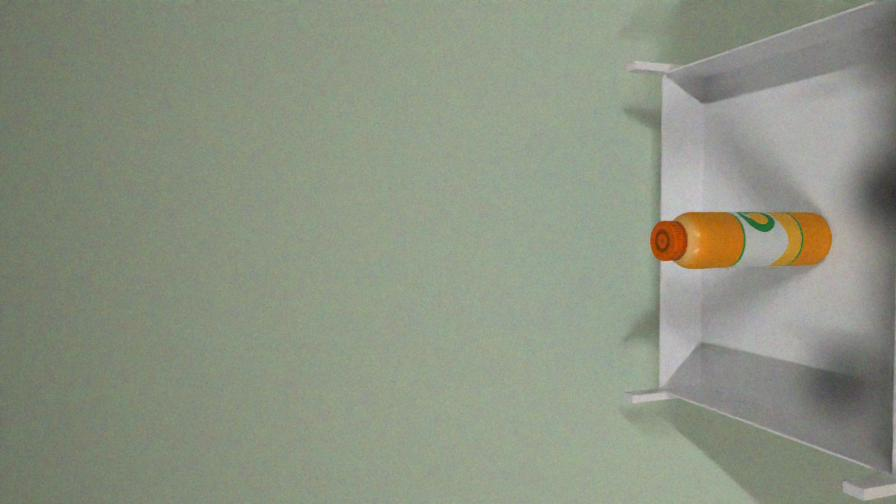

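Scene clock: 16.77 s.
move: moving
base_odometry: x=-0.409 y=-1.075 heading=-0.170
turned_by_wheels: +0.000
turned_by_imu: +0.000
base_tilt: forward=+1.5 right=-0.2
lidar_m: 2.67 2.36 2.96 2.55 2.68 1.81 1.76 1.20 0.47 0.46 0.49 1.33
head_depth_mm: 743 788 838 896 962 1025 706 / 745 790 844 899 965 888 724 / 749 793 843 902 966 895 723 / 749 795 847 903 971 688 706 / 752 795 849 907 976 905 725 / 752 798 852 909 980 905 729 / 753 803 854 913 982 1064 1114
base_status: not commanded
joint_positions: lift_m=+0.750 arm_m=+0.000 wrist_yaw_rad=+2.737 wrist_pitch_rad=-0.420 wrist_roll_rad=+0.000 gripper_m=+0.073 head_pan_rad=-1.570 head_tilt_rad=-0.399
joint_status: wrist_yaw_rad moving; gripper_m moving
measured_speeds: translate_m=+0.000 rotate_rad=+0.000 lift_m=+0.000 arm_m=+0.000 wrist_yaw_rad=-1.359 wrist_pitch_rad=+0.000 wrist_roll_rad=+0.000 head_pan_rad=+0.000 head_tilt_rad=+0.000
motor_effort: left_wheel=-6.1(6.2) right_wheel=+6.7(7.1) lift_m=+33.5(33.8) arm_m=-22.8(23.8) wrist_yaw_rad=-3.0(4.7) wrist_pitch_rad=+4.3(4.7) wrist_roll_rad=-0.2(0.4) gripper_m=+76.5(79.2) head_pan_rad=+4.0(4.5) head_tilt_rad=+3.6(4.4)
hand_pose: x=+0.0670 y=+0.0610 z=+0.7622 quat_wxyz=(+0.284, +0.707, +0.006, +0.648)
wrist_depth_mm: 143 - - - - - - / 143 - - - - - - / 153 - - - - - - / 167 - - - - - - / - 197 152 - 152 - - / - 209 136 - 132 - - / 935 113 907 911 917 907 914

Scene clock: 18.80 s.
earlier move: done
base_odometry: x=-0.409 y=-1.075 heading=-0.170
turned_by_wheels: +0.000
turned_by_imu: -0.001
base_tilt: forward=+1.3 right=-0.2
lidar_m: 2.67 2.36 2.94 2.55 2.67 1.81 1.76 1.20 0.47 0.46 0.49 1.32
head_depth_mm: 743 790 837 897 965 1028 707 / 745 792 841 904 964 892 722 / 747 793 840 902 973 894 722 / 748 794 849 904 973 689 706 / 751 796 848 907 978 902 728 / 756 798 850 905 978 906 729 / 756 799 854 915 983 1059 1116
base_status: not commanded
joint_positions: lift_m=+0.750 arm_m=+0.000 wrist_yaw_rad=+0.002 wrist_pitch_rad=-0.420 wrist_roll_rad=+0.000 gripper_m=+0.150 head_pan_rad=-1.570 head_tilt_rad=-0.399
joint_status: all done
measured_speeds: all 0
motor_effort: left_wheel=-6.3(6.3) right_wheel=+7.0(7.7) lift_m=+32.2(33.8) arm_m=-20.4(23.8) wrist_yaw_rad=-2.3(4.7) wrist_pitch_rad=+4.1(4.7) wrist_roll_rad=-0.4(0.4) gripper_m=+0.1(79.9) head_pan_rad=+3.1(4.9) head_tilt_rad=+2.7(4.4)
hand_pose: x=-0.0211 y=-0.3691 z=+0.7622 quat_wxyz=(+0.692, +0.148, -0.691, -0.147)
wrist_depth_mm: 655 638 610 319 580 567 552 / 717 685 552 350 541 588 595 / 750 392 467 389 476 440 649 / 309 293 287 281 381 367 298 / - 146 306 291 281 152 252 / - 126 569 - - 128 279 / 869 456 443 492 497 457 115
wait: 2.03 of 6 s (the move ended)

Scene clock: 19.30 s.
move: moving
base_odometry: x=-0.409 y=-1.075 heading=-0.170
turned_by_wheels: +0.000
turned_by_imu: +0.000
base_tilt: forward=+1.5 right=-0.2
lidar_m: 2.67 2.35 2.95 2.55 2.67 1.81 1.76 1.20 0.47 0.46 0.49 1.33
head_depth_mm: 745 788 840 895 965 1029 706 / 745 794 843 899 969 888 722 / 746 793 844 900 969 894 725 / 748 793 849 906 975 689 707 / 751 797 847 908 978 903 728 / 754 801 850 912 982 904 730 / 754 801 855 914 983 1062 1112
base_status: not commanded
joint_positions: lift_m=+0.750 arm_m=+0.000 wrist_yaw_rad=+0.002 wrist_pitch_rad=-0.054 wrist_roll_rad=+0.000 gripper_m=+0.150 head_pan_rad=-1.570 head_tilt_rad=-0.399
joint_status: wrist_pitch_rad moving
measured_speeds: translate_m=+0.000 rotate_rad=+0.000 lift_m=+0.000 arm_m=+0.000 wrist_yaw_rad=+0.000 wrist_pitch_rad=+0.671 wrist_roll_rad=+0.000 head_pan_rad=+0.000 head_tilt_rad=+0.000
motor_effort: left_wheel=-6.1(6.3) right_wheel=+6.2(7.3) lift_m=+31.9(32.3) arm_m=-20.5(20.8) wrist_yaw_rad=-2.1(2.7) wrist_pitch_rad=+5.0(5.3) wrist_roll_rad=+0.1(0.3) gripper_m=+0.0(0.8) head_pan_rad=+4.4(4.4) head_tilt_rad=+2.9(3.4)
hand_pose: x=-0.0210 y=-0.3995 z=+0.8508 quat_wxyz=(+0.707, +0.020, -0.707, -0.019)
wrist_depth_mm: 641 626 615 601 579 566 553 / 672 654 637 619 597 589 574 / 708 685 655 640 622 611 595 / 742 723 685 368 647 638 623 / 763 146 547 379 565 152 642 / 265 126 443 402 460 128 675 / 291 283 278 360 367 354 115

Scene clock: 19.87 s.
earlier move: done
base_odometry: x=-0.409 y=-1.075 heading=-0.170
turned_by_wheels: +0.000
turned_by_imu: +0.000
base_tilt: forward=+1.4 right=-0.2
lidar_m: 2.67 2.36 2.95 2.55 2.67 1.81 1.76 1.20 0.47 0.46 0.49 1.32
head_depth_mm: 742 789 840 896 959 1031 709 / 744 789 842 899 965 889 724 / 747 793 844 903 970 891 722 / 749 793 847 906 975 686 706 / 750 794 850 905 975 903 726 / 751 796 851 910 980 904 729 / 757 800 854 913 985 1058 1114
base_status: not commanded
joint_positions: lift_m=+0.750 arm_m=+0.000 wrist_yaw_rad=+0.002 wrist_pitch_rad=-0.005 wrist_roll_rad=+0.000 gripper_m=+0.150 head_pan_rad=-1.570 head_tilt_rad=-0.399
joint_status: all done
measured_speeds: all 0
motor_effort: left_wheel=-6.2(6.3) right_wheel=+6.5(7.7) lift_m=+31.7(32.3) arm_m=-19.5(20.8) wrist_yaw_rad=-2.0(2.7) wrist_pitch_rad=+4.7(5.3) wrist_roll_rad=+0.1(0.3) gripper_m=-0.9(1.2) head_pan_rad=+3.0(4.4) head_tilt_rad=+2.9(3.4)
hand_pose: x=-0.0210 y=-0.4011 z=+0.8633 quat_wxyz=(+0.707, +0.003, -0.707, -0.001)
wrist_depth_mm: 661 640 616 601 592 573 566 / 666 656 643 626 600 593 577 / 702 687 659 644 631 609 601 / 725 702 675 643 647 630 617 / 755 147 590 373 644 152 626 / 777 126 506 387 530 128 647 / 278 376 392 383 406 380 115
wait: 0.57 of 4 s (the move ended)
pictures: head_camera (sideways), nav_camera (sideways), wrist_camera
head_camera: T_world_to_cam=[[0.0143838, 0.339691, -0.940427, 1.23898], [0.999891, -0.00800512, 0.0124018, -0.0203568], [-0.00331544, -0.940503, -0.339769, 0.40036], [0, 0, 0, 1]] pos_world=[0.00386065, -0.0444942, 1.30145]
nav_camera: T_world_to_cam=[[0.0465457, -0.347659, 0.936465, -1.17633], [-0.998078, -0.0545764, 0.0293468, 0.0169488], [0.0409062, -0.936031, -0.349531, 0.41584], [0, 0, 0, 1]] pos_world=[0.0546591, -0.0187994, 1.24645]
wrist_camera: T_world_to_cam=[[-0.998076, -0.0535227, 0.0313123, -0.0654802], [-0.0420138, 0.212297, -0.976302, 0.957375], [0.0456068, -0.975738, -0.214137, -0.0365925], [0, 0, 0, 1]] pos_world=[-0.0234623, -0.242457, 0.928901]

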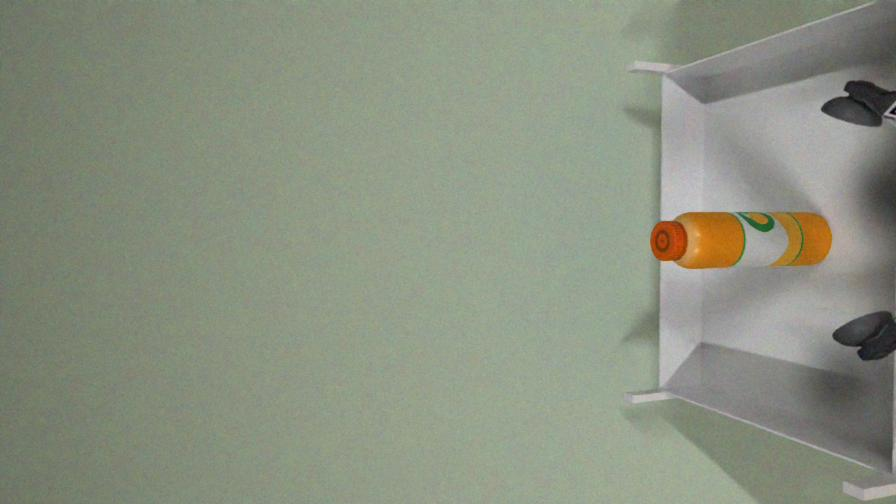

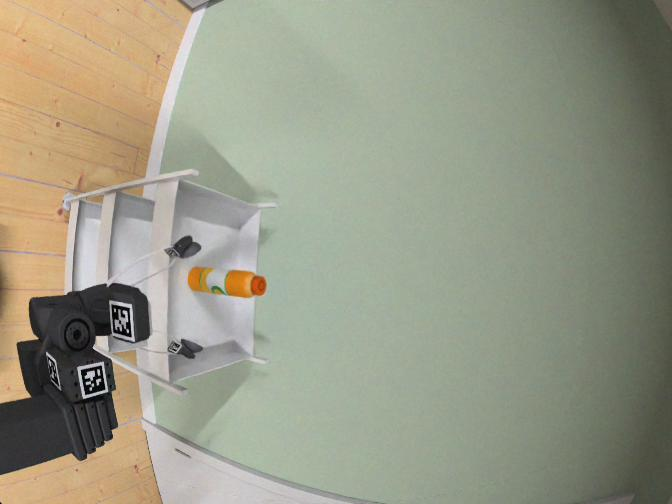

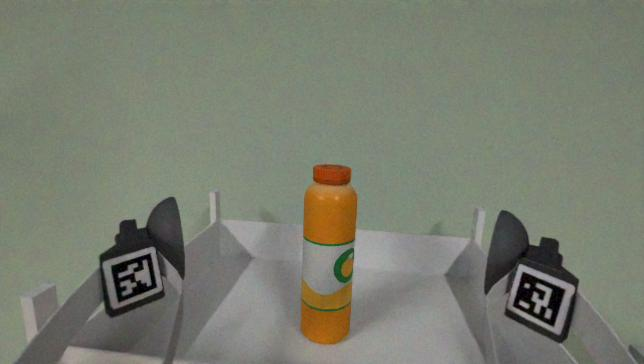

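move --base '{"translate_m":0.014}' --joints '{"lift_m":0.675}' --blocking false --cameras '[]'

wait --seconds 4 --cameras '[]'

move --joints '{"arm_m":0.15}' --contact_limits '{"arm_m":40}' --blocking false --cameras '[]'

wait --seconds 4 --cameras '["wrist_camera"]'

Scene clock: 21.00 s.
move: moving
base_odometry: x=-0.397 y=-1.077 heading=-0.170
turned_by_wheels: +0.000
turned_by_imu: +0.000
base_tilt: forward=+1.6 right=+0.1
lidar_m: 2.66 2.35 2.94 2.55 2.67 1.83 1.77 1.20 0.47 0.46 0.49 1.33
head_depth_mm: 746 791 837 896 960 1022 703 / 747 791 843 900 967 888 722 / 748 794 847 904 969 895 724 / 752 793 845 904 973 821 705 / 751 800 851 908 976 906 726 / 753 799 852 911 979 916 710 / 755 799 856 914 984 1062 1127
base_status: translate_m moving
joint_positions: lift_m=+0.725 arm_m=+0.000 wrist_yaw_rad=+0.002 wrist_pitch_rad=-0.004 wrist_roll_rad=+0.000 gripper_m=+0.150 head_pan_rad=-1.570 head_tilt_rad=-0.399
joint_status: lift_m moving
measured_speeds: translate_m=+0.023 rotate_rad=+0.000 lift_m=-0.097 arm_m=+0.000 wrist_yaw_rad=+0.000 wrist_pitch_rad=+0.000 wrist_roll_rad=+0.000 head_pan_rad=+0.000 head_tilt_rad=+0.000
motor_effort: left_wheel=+2.2(4.7) right_wheel=+7.8(10.9) lift_m=+16.8(29.2) arm_m=-17.3(18.7) wrist_yaw_rad=-2.1(2.1) wrist_pitch_rad=+5.0(5.1) wrist_roll_rad=+0.1(0.3) gripper_m=+0.1(1.0) head_pan_rad=+3.6(4.6) head_tilt_rad=+2.4(2.8)
hand_pose: x=-0.0210 y=-0.4011 z=+0.8384 quat_wxyz=(+0.707, +0.002, -0.707, -0.001)
wrist_depth_mm: 653 636 620 605 585 575 566 / 688 663 643 626 604 590 576 / 697 690 661 643 626 612 604 / 723 705 681 357 644 631 606 / 755 146 589 367 566 152 638 / 257 126 463 385 484 128 655 / 277 272 362 370 374 364 115

Scene clock: 22.00 s.
earlier move: done
base_odometry: x=-0.395 y=-1.077 heading=-0.170
turned_by_wheels: +0.000
turned_by_imu: +0.000
base_tilt: forward=+1.5 right=-0.2
lidar_m: 2.66 2.34 2.94 2.55 2.66 1.83 1.77 1.20 0.48 0.46 0.49 1.32
head_depth_mm: 744 791 839 898 961 1017 703 / 745 790 845 897 966 895 723 / 748 793 842 905 968 880 720 / 752 792 848 908 976 824 704 / 752 799 847 907 978 904 727 / 754 796 852 913 977 917 710 / 754 801 855 913 981 1062 1126
base_status: done
joint_positions: lift_m=+0.675 arm_m=+0.000 wrist_yaw_rad=+0.002 wrist_pitch_rad=-0.004 wrist_roll_rad=+0.000 gripper_m=+0.150 head_pan_rad=-1.570 head_tilt_rad=-0.399
joint_status: all done
measured_speeds: all 0
motor_effort: left_wheel=+0.5(4.7) right_wheel=+7.5(10.9) lift_m=+18.0(29.2) arm_m=-17.2(18.8) wrist_yaw_rad=-2.0(2.2) wrist_pitch_rad=+4.4(5.3) wrist_roll_rad=+0.2(0.3) gripper_m=-1.3(1.7) head_pan_rad=+3.7(4.6) head_tilt_rad=+1.9(2.8)
hand_pose: x=-0.0210 y=-0.4011 z=+0.7887 quat_wxyz=(+0.707, +0.002, -0.707, -0.001)
wrist_depth_mm: 655 636 618 603 586 580 564 / 667 662 641 618 608 596 578 / 702 683 664 352 625 608 596 / 725 705 577 359 640 625 609 / 263 147 504 368 544 150 633 / 253 126 254 366 381 128 298 / 282 268 258 250 240 233 115
wait: 1.00 of 4 s (the move ended)

Scene clock: 22.50 s.
move: moving
base_odometry: x=-0.395 y=-1.077 heading=-0.170
turned_by_wheels: +0.000
turned_by_imu: +0.000
base_tilt: forward=+1.3 right=-0.3
lidar_m: 2.66 2.35 2.94 2.55 2.67 1.82 1.77 1.20 0.48 0.46 0.49 1.32
head_depth_mm: 744 788 842 897 966 1015 702 / 746 791 842 897 965 890 723 / 748 795 845 903 970 878 720 / 750 794 846 906 973 822 704 / 752 799 847 908 977 900 725 / 753 798 850 911 981 918 709 / 757 802 854 914 982 1064 1130
base_status: not commanded
joint_positions: lift_m=+0.675 arm_m=+0.018 wrist_yaw_rad=+0.002 wrist_pitch_rad=-0.004 wrist_roll_rad=+0.000 gripper_m=+0.150 head_pan_rad=-1.570 head_tilt_rad=-0.399
joint_status: arm_m moving
measured_speeds: translate_m=+0.000 rotate_rad=+0.000 lift_m=+0.000 arm_m=+0.068 wrist_yaw_rad=+0.000 wrist_pitch_rad=+0.000 wrist_roll_rad=+0.000 head_pan_rad=+0.000 head_tilt_rad=+0.000
motor_effort: left_wheel=+0.2(0.7) right_wheel=+7.5(8.0) lift_m=+19.1(19.3) arm_m=+24.8(25.9) wrist_yaw_rad=-2.0(2.2) wrist_pitch_rad=+5.1(5.2) wrist_roll_rad=-0.1(0.3) gripper_m=-0.3(1.2) head_pan_rad=+3.6(4.3) head_tilt_rad=+1.4(2.4)
contact_limits: arm_m 40 (drawing in: default 42, maximum 56; extending or still: default 51, maximum 69)
hand_pose: x=-0.0210 y=-0.4188 z=+0.7887 quat_wxyz=(+0.707, +0.002, -0.707, -0.001)
wrist_depth_mm: 638 619 608 594 581 559 549 / 661 640 629 608 590 581 564 / 684 663 647 336 616 596 582 / 700 689 566 342 620 607 600 / 720 147 500 353 532 149 617 / 243 127 368 355 383 128 298 / 256 249 242 232 225 218 115

Scene clock: 24.37 s.
earlier move: done
base_odometry: x=-0.395 y=-1.077 heading=-0.170
turned_by_wheels: +0.000
turned_by_imu: -0.001
base_tilt: forward=+1.4 right=-0.3
lidar_m: 2.65 2.36 2.95 2.55 2.67 1.83 1.77 1.20 0.47 0.46 0.49 1.33
head_depth_mm: 745 788 841 897 964 1016 703 / 747 793 840 901 966 892 702 / 747 793 843 901 969 881 704 / 748 795 845 906 971 823 705 / 751 795 846 907 976 903 707 / 754 797 849 913 975 922 708 / 758 802 854 914 982 1061 1128
base_status: not commanded
joint_positions: lift_m=+0.675 arm_m=+0.150 wrist_yaw_rad=+0.002 wrist_pitch_rad=-0.004 wrist_roll_rad=+0.000 gripper_m=+0.150 head_pan_rad=-1.570 head_tilt_rad=-0.399
joint_status: all done
measured_speeds: all 0
motor_effort: left_wheel=+0.3(0.7) right_wheel=+7.0(8.1) lift_m=+23.5(23.5) arm_m=+24.7(26.1) wrist_yaw_rad=-2.1(2.6) wrist_pitch_rad=+4.9(5.3) wrist_roll_rad=-0.2(0.4) gripper_m=+0.6(1.9) head_pan_rad=+2.7(5.0) head_tilt_rad=+1.6(2.4)
contact_limits: arm_m 40 (drawing in: default 42, maximum 56; extending or still: default 51, maximum 69)
hand_pose: x=-0.0210 y=-0.5511 z=+0.7887 quat_wxyz=(+0.707, +0.002, -0.707, -0.001)
wrist_depth_mm: 512 491 482 462 455 442 435 / 524 511 497 479 467 457 448 / 542 528 511 197 479 474 461 / 564 545 527 197 493 486 474 / 585 147 433 203 403 152 484 / 233 126 365 211 381 128 293 / 256 281 285 219 293 287 115
wait: 1.87 of 4 s (the move ended)
wrist_camera: T_world_to_cam=[[-0.998098, -0.0530571, 0.0313845, -0.0710401], [-0.0419109, 0.210707, -0.97665, 0.915846], [0.0452053, -0.976108, -0.21253, -0.200398], [0, 0, 0, 1]] pos_world=[-0.023462, -0.392355, 0.8541]

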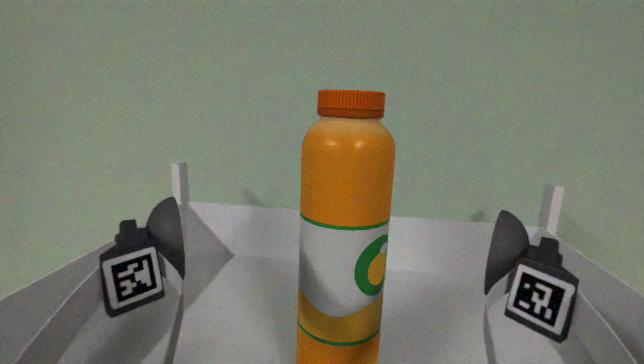

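move --joints '{"arm_m":0.21}' --contact_limits '{"arm_m":40}' --blocking false --cameras '[]'

wait --seconds 4 --cameras '["wrist_camera"]'

move --joints '{"gripper_m":-0.06}' --blocking false --cameras '[]'

wait --seconds 5 --cameras '["wrist_camera"]'

move --joints '{"lift_m":0.8}' --speeds '{"lift_m":0.07}' --blocking false --cameras '[]'

wait --seconds 4 --cameras '["wrist_camera"]'

Scene clock: 25.43 s.
move: moving
base_odometry: x=-0.395 y=-1.077 heading=-0.170
turned_by_wheels: +0.000
turned_by_imu: +0.000
base_tilt: forward=+1.4 right=-0.1
lidar_m: 2.66 2.34 2.94 2.55 2.67 1.83 1.77 1.20 0.48 0.46 0.49 1.33
head_depth_mm: 744 788 838 898 965 1010 704 / 745 787 840 898 969 891 722 / 747 794 844 904 970 880 702 / 746 793 847 906 970 822 700 / 751 797 851 909 973 902 708 / 753 797 851 912 978 920 708 / 754 800 853 910 977 1065 1132
base_status: not commanded
joint_positions: lift_m=+0.675 arm_m=+0.168 wrist_yaw_rad=+0.002 wrist_pitch_rad=-0.004 wrist_roll_rad=+0.000 gripper_m=+0.150 head_pan_rad=-1.570 head_tilt_rad=-0.399
joint_status: arm_m moving
measured_speeds: translate_m=+0.000 rotate_rad=+0.000 lift_m=+0.000 arm_m=+0.068 wrist_yaw_rad=+0.000 wrist_pitch_rad=+0.000 wrist_roll_rad=+0.000 head_pan_rad=+0.000 head_tilt_rad=+0.000
motor_effort: left_wheel=+0.1(0.6) right_wheel=+7.3(7.9) lift_m=+25.8(25.9) arm_m=+24.8(25.8) wrist_yaw_rad=-1.9(2.1) wrist_pitch_rad=+5.1(5.1) wrist_roll_rad=-0.2(0.3) gripper_m=-0.7(0.9) head_pan_rad=+3.4(4.6) head_tilt_rad=+0.7(1.2)
contact_limits: arm_m 40 (drawing in: default 42, maximum 56; extending or still: default 51, maximum 69)
hand_pose: x=-0.0210 y=-0.5688 z=+0.7887 quat_wxyz=(+0.707, +0.002, -0.707, -0.001)
wrist_depth_mm: 490 478 467 452 441 430 418 / 507 495 478 462 454 442 432 / 523 512 493 181 462 456 446 / 541 529 508 180 479 470 454 / 562 147 419 186 389 146 475 / 233 126 366 196 361 128 293 / 258 280 285 203 293 287 115

Scene clock: 26.53 s.
earlier move: done
base_odometry: x=-0.395 y=-1.077 heading=-0.170
turned_by_wheels: +0.000
turned_by_imu: +0.000
base_tilt: forward=+1.4 right=-0.2
lidar_m: 2.66 2.34 2.96 2.55 2.67 1.82 1.78 1.20 0.47 0.46 0.49 1.33
head_depth_mm: 743 788 840 899 963 1011 703 / 745 791 841 901 970 892 721 / 748 794 843 904 972 879 505 / 751 795 846 903 975 820 532 / 752 796 848 905 977 905 726 / 753 800 852 911 979 916 709 / 754 802 853 912 983 1069 1127
base_status: not commanded
joint_positions: lift_m=+0.675 arm_m=+0.210 wrist_yaw_rad=+0.002 wrist_pitch_rad=-0.004 wrist_roll_rad=+0.000 gripper_m=+0.150 head_pan_rad=-1.570 head_tilt_rad=-0.399
joint_status: all done
measured_speeds: all 0
motor_effort: left_wheel=+0.2(0.7) right_wheel=+7.0(8.0) lift_m=+28.7(28.7) arm_m=+25.0(26.1) wrist_yaw_rad=-1.8(2.3) wrist_pitch_rad=+4.6(5.3) wrist_roll_rad=-0.1(0.5) gripper_m=+0.6(1.3) head_pan_rad=+4.3(4.6) head_tilt_rad=+0.4(1.2)
contact_limits: arm_m 40 (drawing in: default 42, maximum 56; extending or still: default 51, maximum 69)
hand_pose: x=-0.0210 y=-0.6111 z=+0.7887 quat_wxyz=(+0.707, +0.002, -0.707, -0.001)
wrist_depth_mm: 446 435 422 413 402 391 383 / 462 449 434 422 414 402 393 / 481 460 450 138 422 412 406 / 494 478 469 135 430 426 418 / 513 147 371 139 342 152 423 / 231 126 366 144 348 128 296 / 258 279 284 150 282 286 115
wait: 1.10 of 4 s (the move ended)
wrist_camera: T_world_to_cam=[[-0.998098, -0.0530571, 0.0313845, -0.0742235], [-0.0419109, 0.210707, -0.97665, 0.928488], [0.0452053, -0.976108, -0.21253, -0.258964], [0, 0, 0, 1]] pos_world=[-0.023462, -0.452355, 0.8541]

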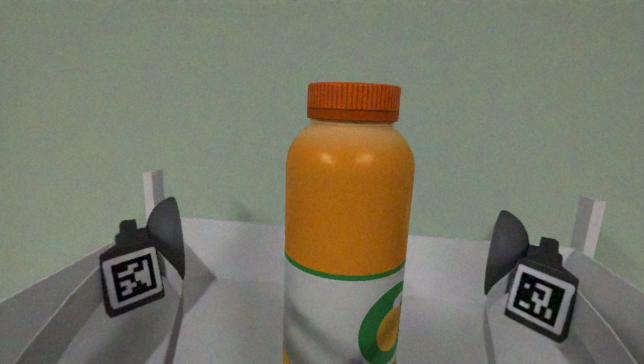

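Scene clock: 27.03 s.
move: moving
base_odometry: x=-0.395 y=-1.077 heading=-0.170
turned_by_wheels: +0.000
turned_by_imu: +0.000
base_tilt: forward=+1.4 right=-0.2
lidar_m: 2.66 2.34 2.95 2.55 2.67 1.83 1.77 1.20 0.47 0.46 0.49 1.32
head_depth_mm: 743 790 836 897 963 1014 702 / 746 791 841 899 967 892 724 / 747 792 844 900 973 879 506 / 752 792 844 903 974 710 532 / 750 798 849 910 978 905 726 / 753 797 852 910 975 918 708 / 756 803 852 915 985 1062 1130
base_status: not commanded
joint_positions: lift_m=+0.675 arm_m=+0.210 wrist_yaw_rad=+0.002 wrist_pitch_rad=-0.004 wrist_roll_rad=+0.000 gripper_m=+0.113 head_pan_rad=-1.570 head_tilt_rad=-0.399
joint_status: gripper_m moving
measured_speeds: all 0
motor_effort: left_wheel=+0.4(0.5) right_wheel=+7.8(7.8) lift_m=+29.8(29.8) arm_m=+24.4(25.1) wrist_yaw_rad=-2.0(2.3) wrist_pitch_rad=+4.8(5.3) wrist_roll_rad=-0.1(0.4) gripper_m=-80.1(81.1) head_pan_rad=+3.2(3.9) head_tilt_rad=+0.3(0.9)
contact_limits: arm_m 40 (drawing in: default 42, maximum 56; extending or still: default 51, maximum 69)
hand_pose: x=-0.0210 y=-0.6111 z=+0.7887 quat_wxyz=(+0.707, +0.002, -0.707, -0.001)
wrist_depth_mm: 449 432 420 412 402 390 385 / 459 443 437 421 413 405 391 / 479 464 449 138 423 413 405 / 497 480 468 135 431 430 414 / 521 365 362 139 146 339 425 / 260 123 346 144 153 128 315 / - 268 285 149 281 277 277

Scene clock: 29.17 s.
earlier move: done
base_odometry: x=-0.395 y=-1.077 heading=-0.170
turned_by_wheels: +0.000
turned_by_imu: -0.001
base_tilt: forward=+1.3 right=-0.2
lidar_m: 2.66 2.34 2.95 2.55 2.67 1.82 1.77 1.20 0.47 0.46 0.49 1.33
head_depth_mm: 744 790 838 895 963 1014 700 / 745 790 841 900 965 893 724 / 746 796 844 904 969 894 505 / 749 798 845 905 972 692 532 / 751 794 848 906 976 904 727 / 753 797 848 912 980 920 708 / 757 801 851 912 979 1061 1132
base_status: not commanded
joint_positions: lift_m=+0.675 arm_m=+0.210 wrist_yaw_rad=-0.005 wrist_pitch_rad=-0.001 wrist_roll_rad=+0.000 gripper_m=-0.058 head_pan_rad=-1.570 head_tilt_rad=-0.399
joint_status: all done
measured_speeds: all 0
motor_effort: left_wheel=+0.0(0.7) right_wheel=+7.5(8.2) lift_m=+34.5(34.8) arm_m=+23.2(25.5) wrist_yaw_rad=+3.4(5.3) wrist_pitch_rad=+4.3(5.3) wrist_roll_rad=+0.2(0.5) gripper_m=-39.5(100.0) head_pan_rad=+2.0(4.5) head_tilt_rad=-0.7(0.9)
contact_limits: arm_m 40 (drawing in: default 42, maximum 56; extending or still: default 51, maximum 69)
hand_pose: x=-0.0227 y=-0.6112 z=+0.7893 quat_wxyz=(+0.707, -0.001, -0.707, -0.002)
wrist_depth_mm: 443 436 424 413 403 394 382 / 460 447 437 419 415 402 397 / 477 461 451 135 424 415 407 / 494 477 462 132 431 428 417 / 507 373 366 136 149 442 426 / 264 327 129 140 132 348 311 / 256 279 276 147 272 301 277
wait: 2.13 of 5 s (the move ended)
wrist_camera: T_world_to_cam=[[-0.998408, -0.0467574, 0.0315409, -0.0722142], [-0.040649, 0.208859, -0.977101, 0.928228], [0.0390991, -0.976827, -0.210428, -0.261142], [0, 0, 0, 1]] pos_world=[-0.0241573, -0.452337, 0.854299]

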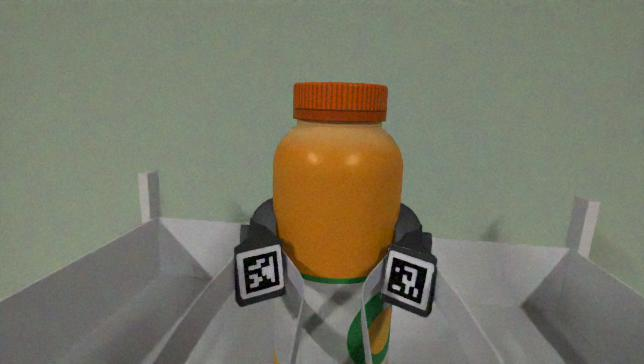

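Scene clock: 29.67 s.
move: moving
base_odometry: x=-0.395 y=-1.077 heading=-0.170
turned_by_wheels: +0.000
turned_by_imu: +0.000
base_tilt: forward=+1.4 right=-0.3
lidar_m: 2.66 2.34 2.95 2.55 2.67 1.83 1.77 1.20 0.47 0.46 0.49 1.33
head_depth_mm: 745 787 838 896 960 1017 702 / 743 792 841 899 965 887 438 / 748 792 842 902 970 894 439 / 751 795 847 905 970 681 509 / 750 795 847 908 975 902 724 / 752 798 851 914 978 917 708 / 754 801 856 916 984 1058 1127
base_status: not commanded
joint_positions: lift_m=+0.698 arm_m=+0.210 wrist_yaw_rad=-0.001 wrist_pitch_rad=-0.052 wrist_roll_rad=+0.000 gripper_m=-0.056 head_pan_rad=-1.570 head_tilt_rad=-0.399
joint_status: lift_m moving
measured_speeds: translate_m=+0.000 rotate_rad=+0.000 lift_m=+0.070 arm_m=+0.000 wrist_yaw_rad=+0.000 wrist_pitch_rad=+0.000 wrist_roll_rad=+0.000 head_pan_rad=+0.000 head_tilt_rad=+0.000
motor_effort: left_wheel=-0.2(0.3) right_wheel=+7.6(7.8) lift_m=+37.6(41.1) arm_m=+23.3(23.3) wrist_yaw_rad=+0.7(4.1) wrist_pitch_rad=+13.0(15.1) wrist_roll_rad=-0.2(0.4) gripper_m=-15.7(40.4) head_pan_rad=+3.6(4.0) head_tilt_rad=-0.4(1.1)
contact_limits: arm_m 40 (drawing in: default 42, maximum 56; extending or still: default 51, maximum 69)
hand_pose: x=-0.0218 y=-0.6096 z=+0.7994 quat_wxyz=(+0.707, +0.018, -0.707, -0.019)
wrist_depth_mm: 445 426 418 405 397 386 377 / 458 442 433 414 408 401 389 / 479 462 455 136 423 413 405 / 502 481 474 133 439 428 419 / 525 382 373 137 154 438 433 / 264 327 129 140 131 349 310 / 255 283 278 146 284 301 281

Scene clock: 31.60 s.
earlier move: done
base_odometry: x=-0.395 y=-1.077 heading=-0.170
turned_by_wheels: +0.000
turned_by_imu: -0.001
base_tilt: forward=+1.5 right=-0.1
lidar_m: 2.65 2.35 2.95 2.55 2.67 1.83 1.77 1.20 0.47 0.46 0.49 1.33
head_depth_mm: 744 788 840 898 962 1013 328 / 745 791 842 899 966 400 366 / 747 795 845 903 958 404 380 / 748 795 847 902 943 495 669 / 750 796 844 911 971 904 727 / 753 796 852 910 978 916 708 / 756 801 854 913 985 1059 1126
base_status: not commanded
joint_positions: lift_m=+0.800 arm_m=+0.210 wrist_yaw_rad=-0.001 wrist_pitch_rad=-0.052 wrist_roll_rad=+0.000 gripper_m=-0.056 head_pan_rad=-1.570 head_tilt_rad=-0.399
joint_status: all done
measured_speeds: all 0
on_its_own: wrist_pitch_rad is at rest, and its effort (+13.9) is outside its rest range (-8 to +12)
motor_effort: left_wheel=+0.2(0.5) right_wheel=+7.7(8.2) lift_m=+37.9(42.6) arm_m=+20.3(23.3) wrist_yaw_rad=+0.8(4.1) wrist_pitch_rad=+13.9(15.1) wrist_roll_rad=-0.3(0.4) gripper_m=-15.6(40.4) head_pan_rad=+3.2(4.5) head_tilt_rad=-0.9(1.9)
contact_limits: arm_m 40 (drawing in: default 42, maximum 56; extending or still: default 51, maximum 69)
hand_pose: x=-0.0218 y=-0.6096 z=+0.9013 quat_wxyz=(+0.707, +0.018, -0.707, -0.019)
wrist_depth_mm: 441 426 416 407 394 386 378 / 456 445 430 417 411 401 389 / 482 465 456 137 422 417 406 / 497 486 472 133 439 428 419 / 523 510 160 137 154 448 436 / 554 531 129 140 131 470 454 / 578 413 406 146 381 371 472
wait: 1.93 of 4 s (the move ended)
wrist_camera: T_world_to_cam=[[-0.998254, -0.0515441, 0.0288571, -0.0752433], [-0.0412304, 0.258122, -0.965232, 1.05662], [0.0423034, -0.964736, -0.259797, -0.184077], [0, 0, 0, 1]] pos_world=[-0.0237599, -0.454202, 0.974235]

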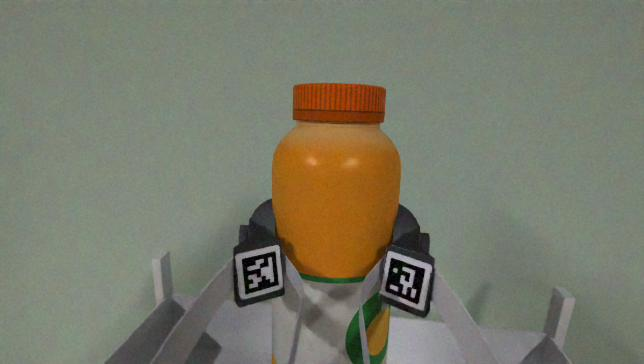

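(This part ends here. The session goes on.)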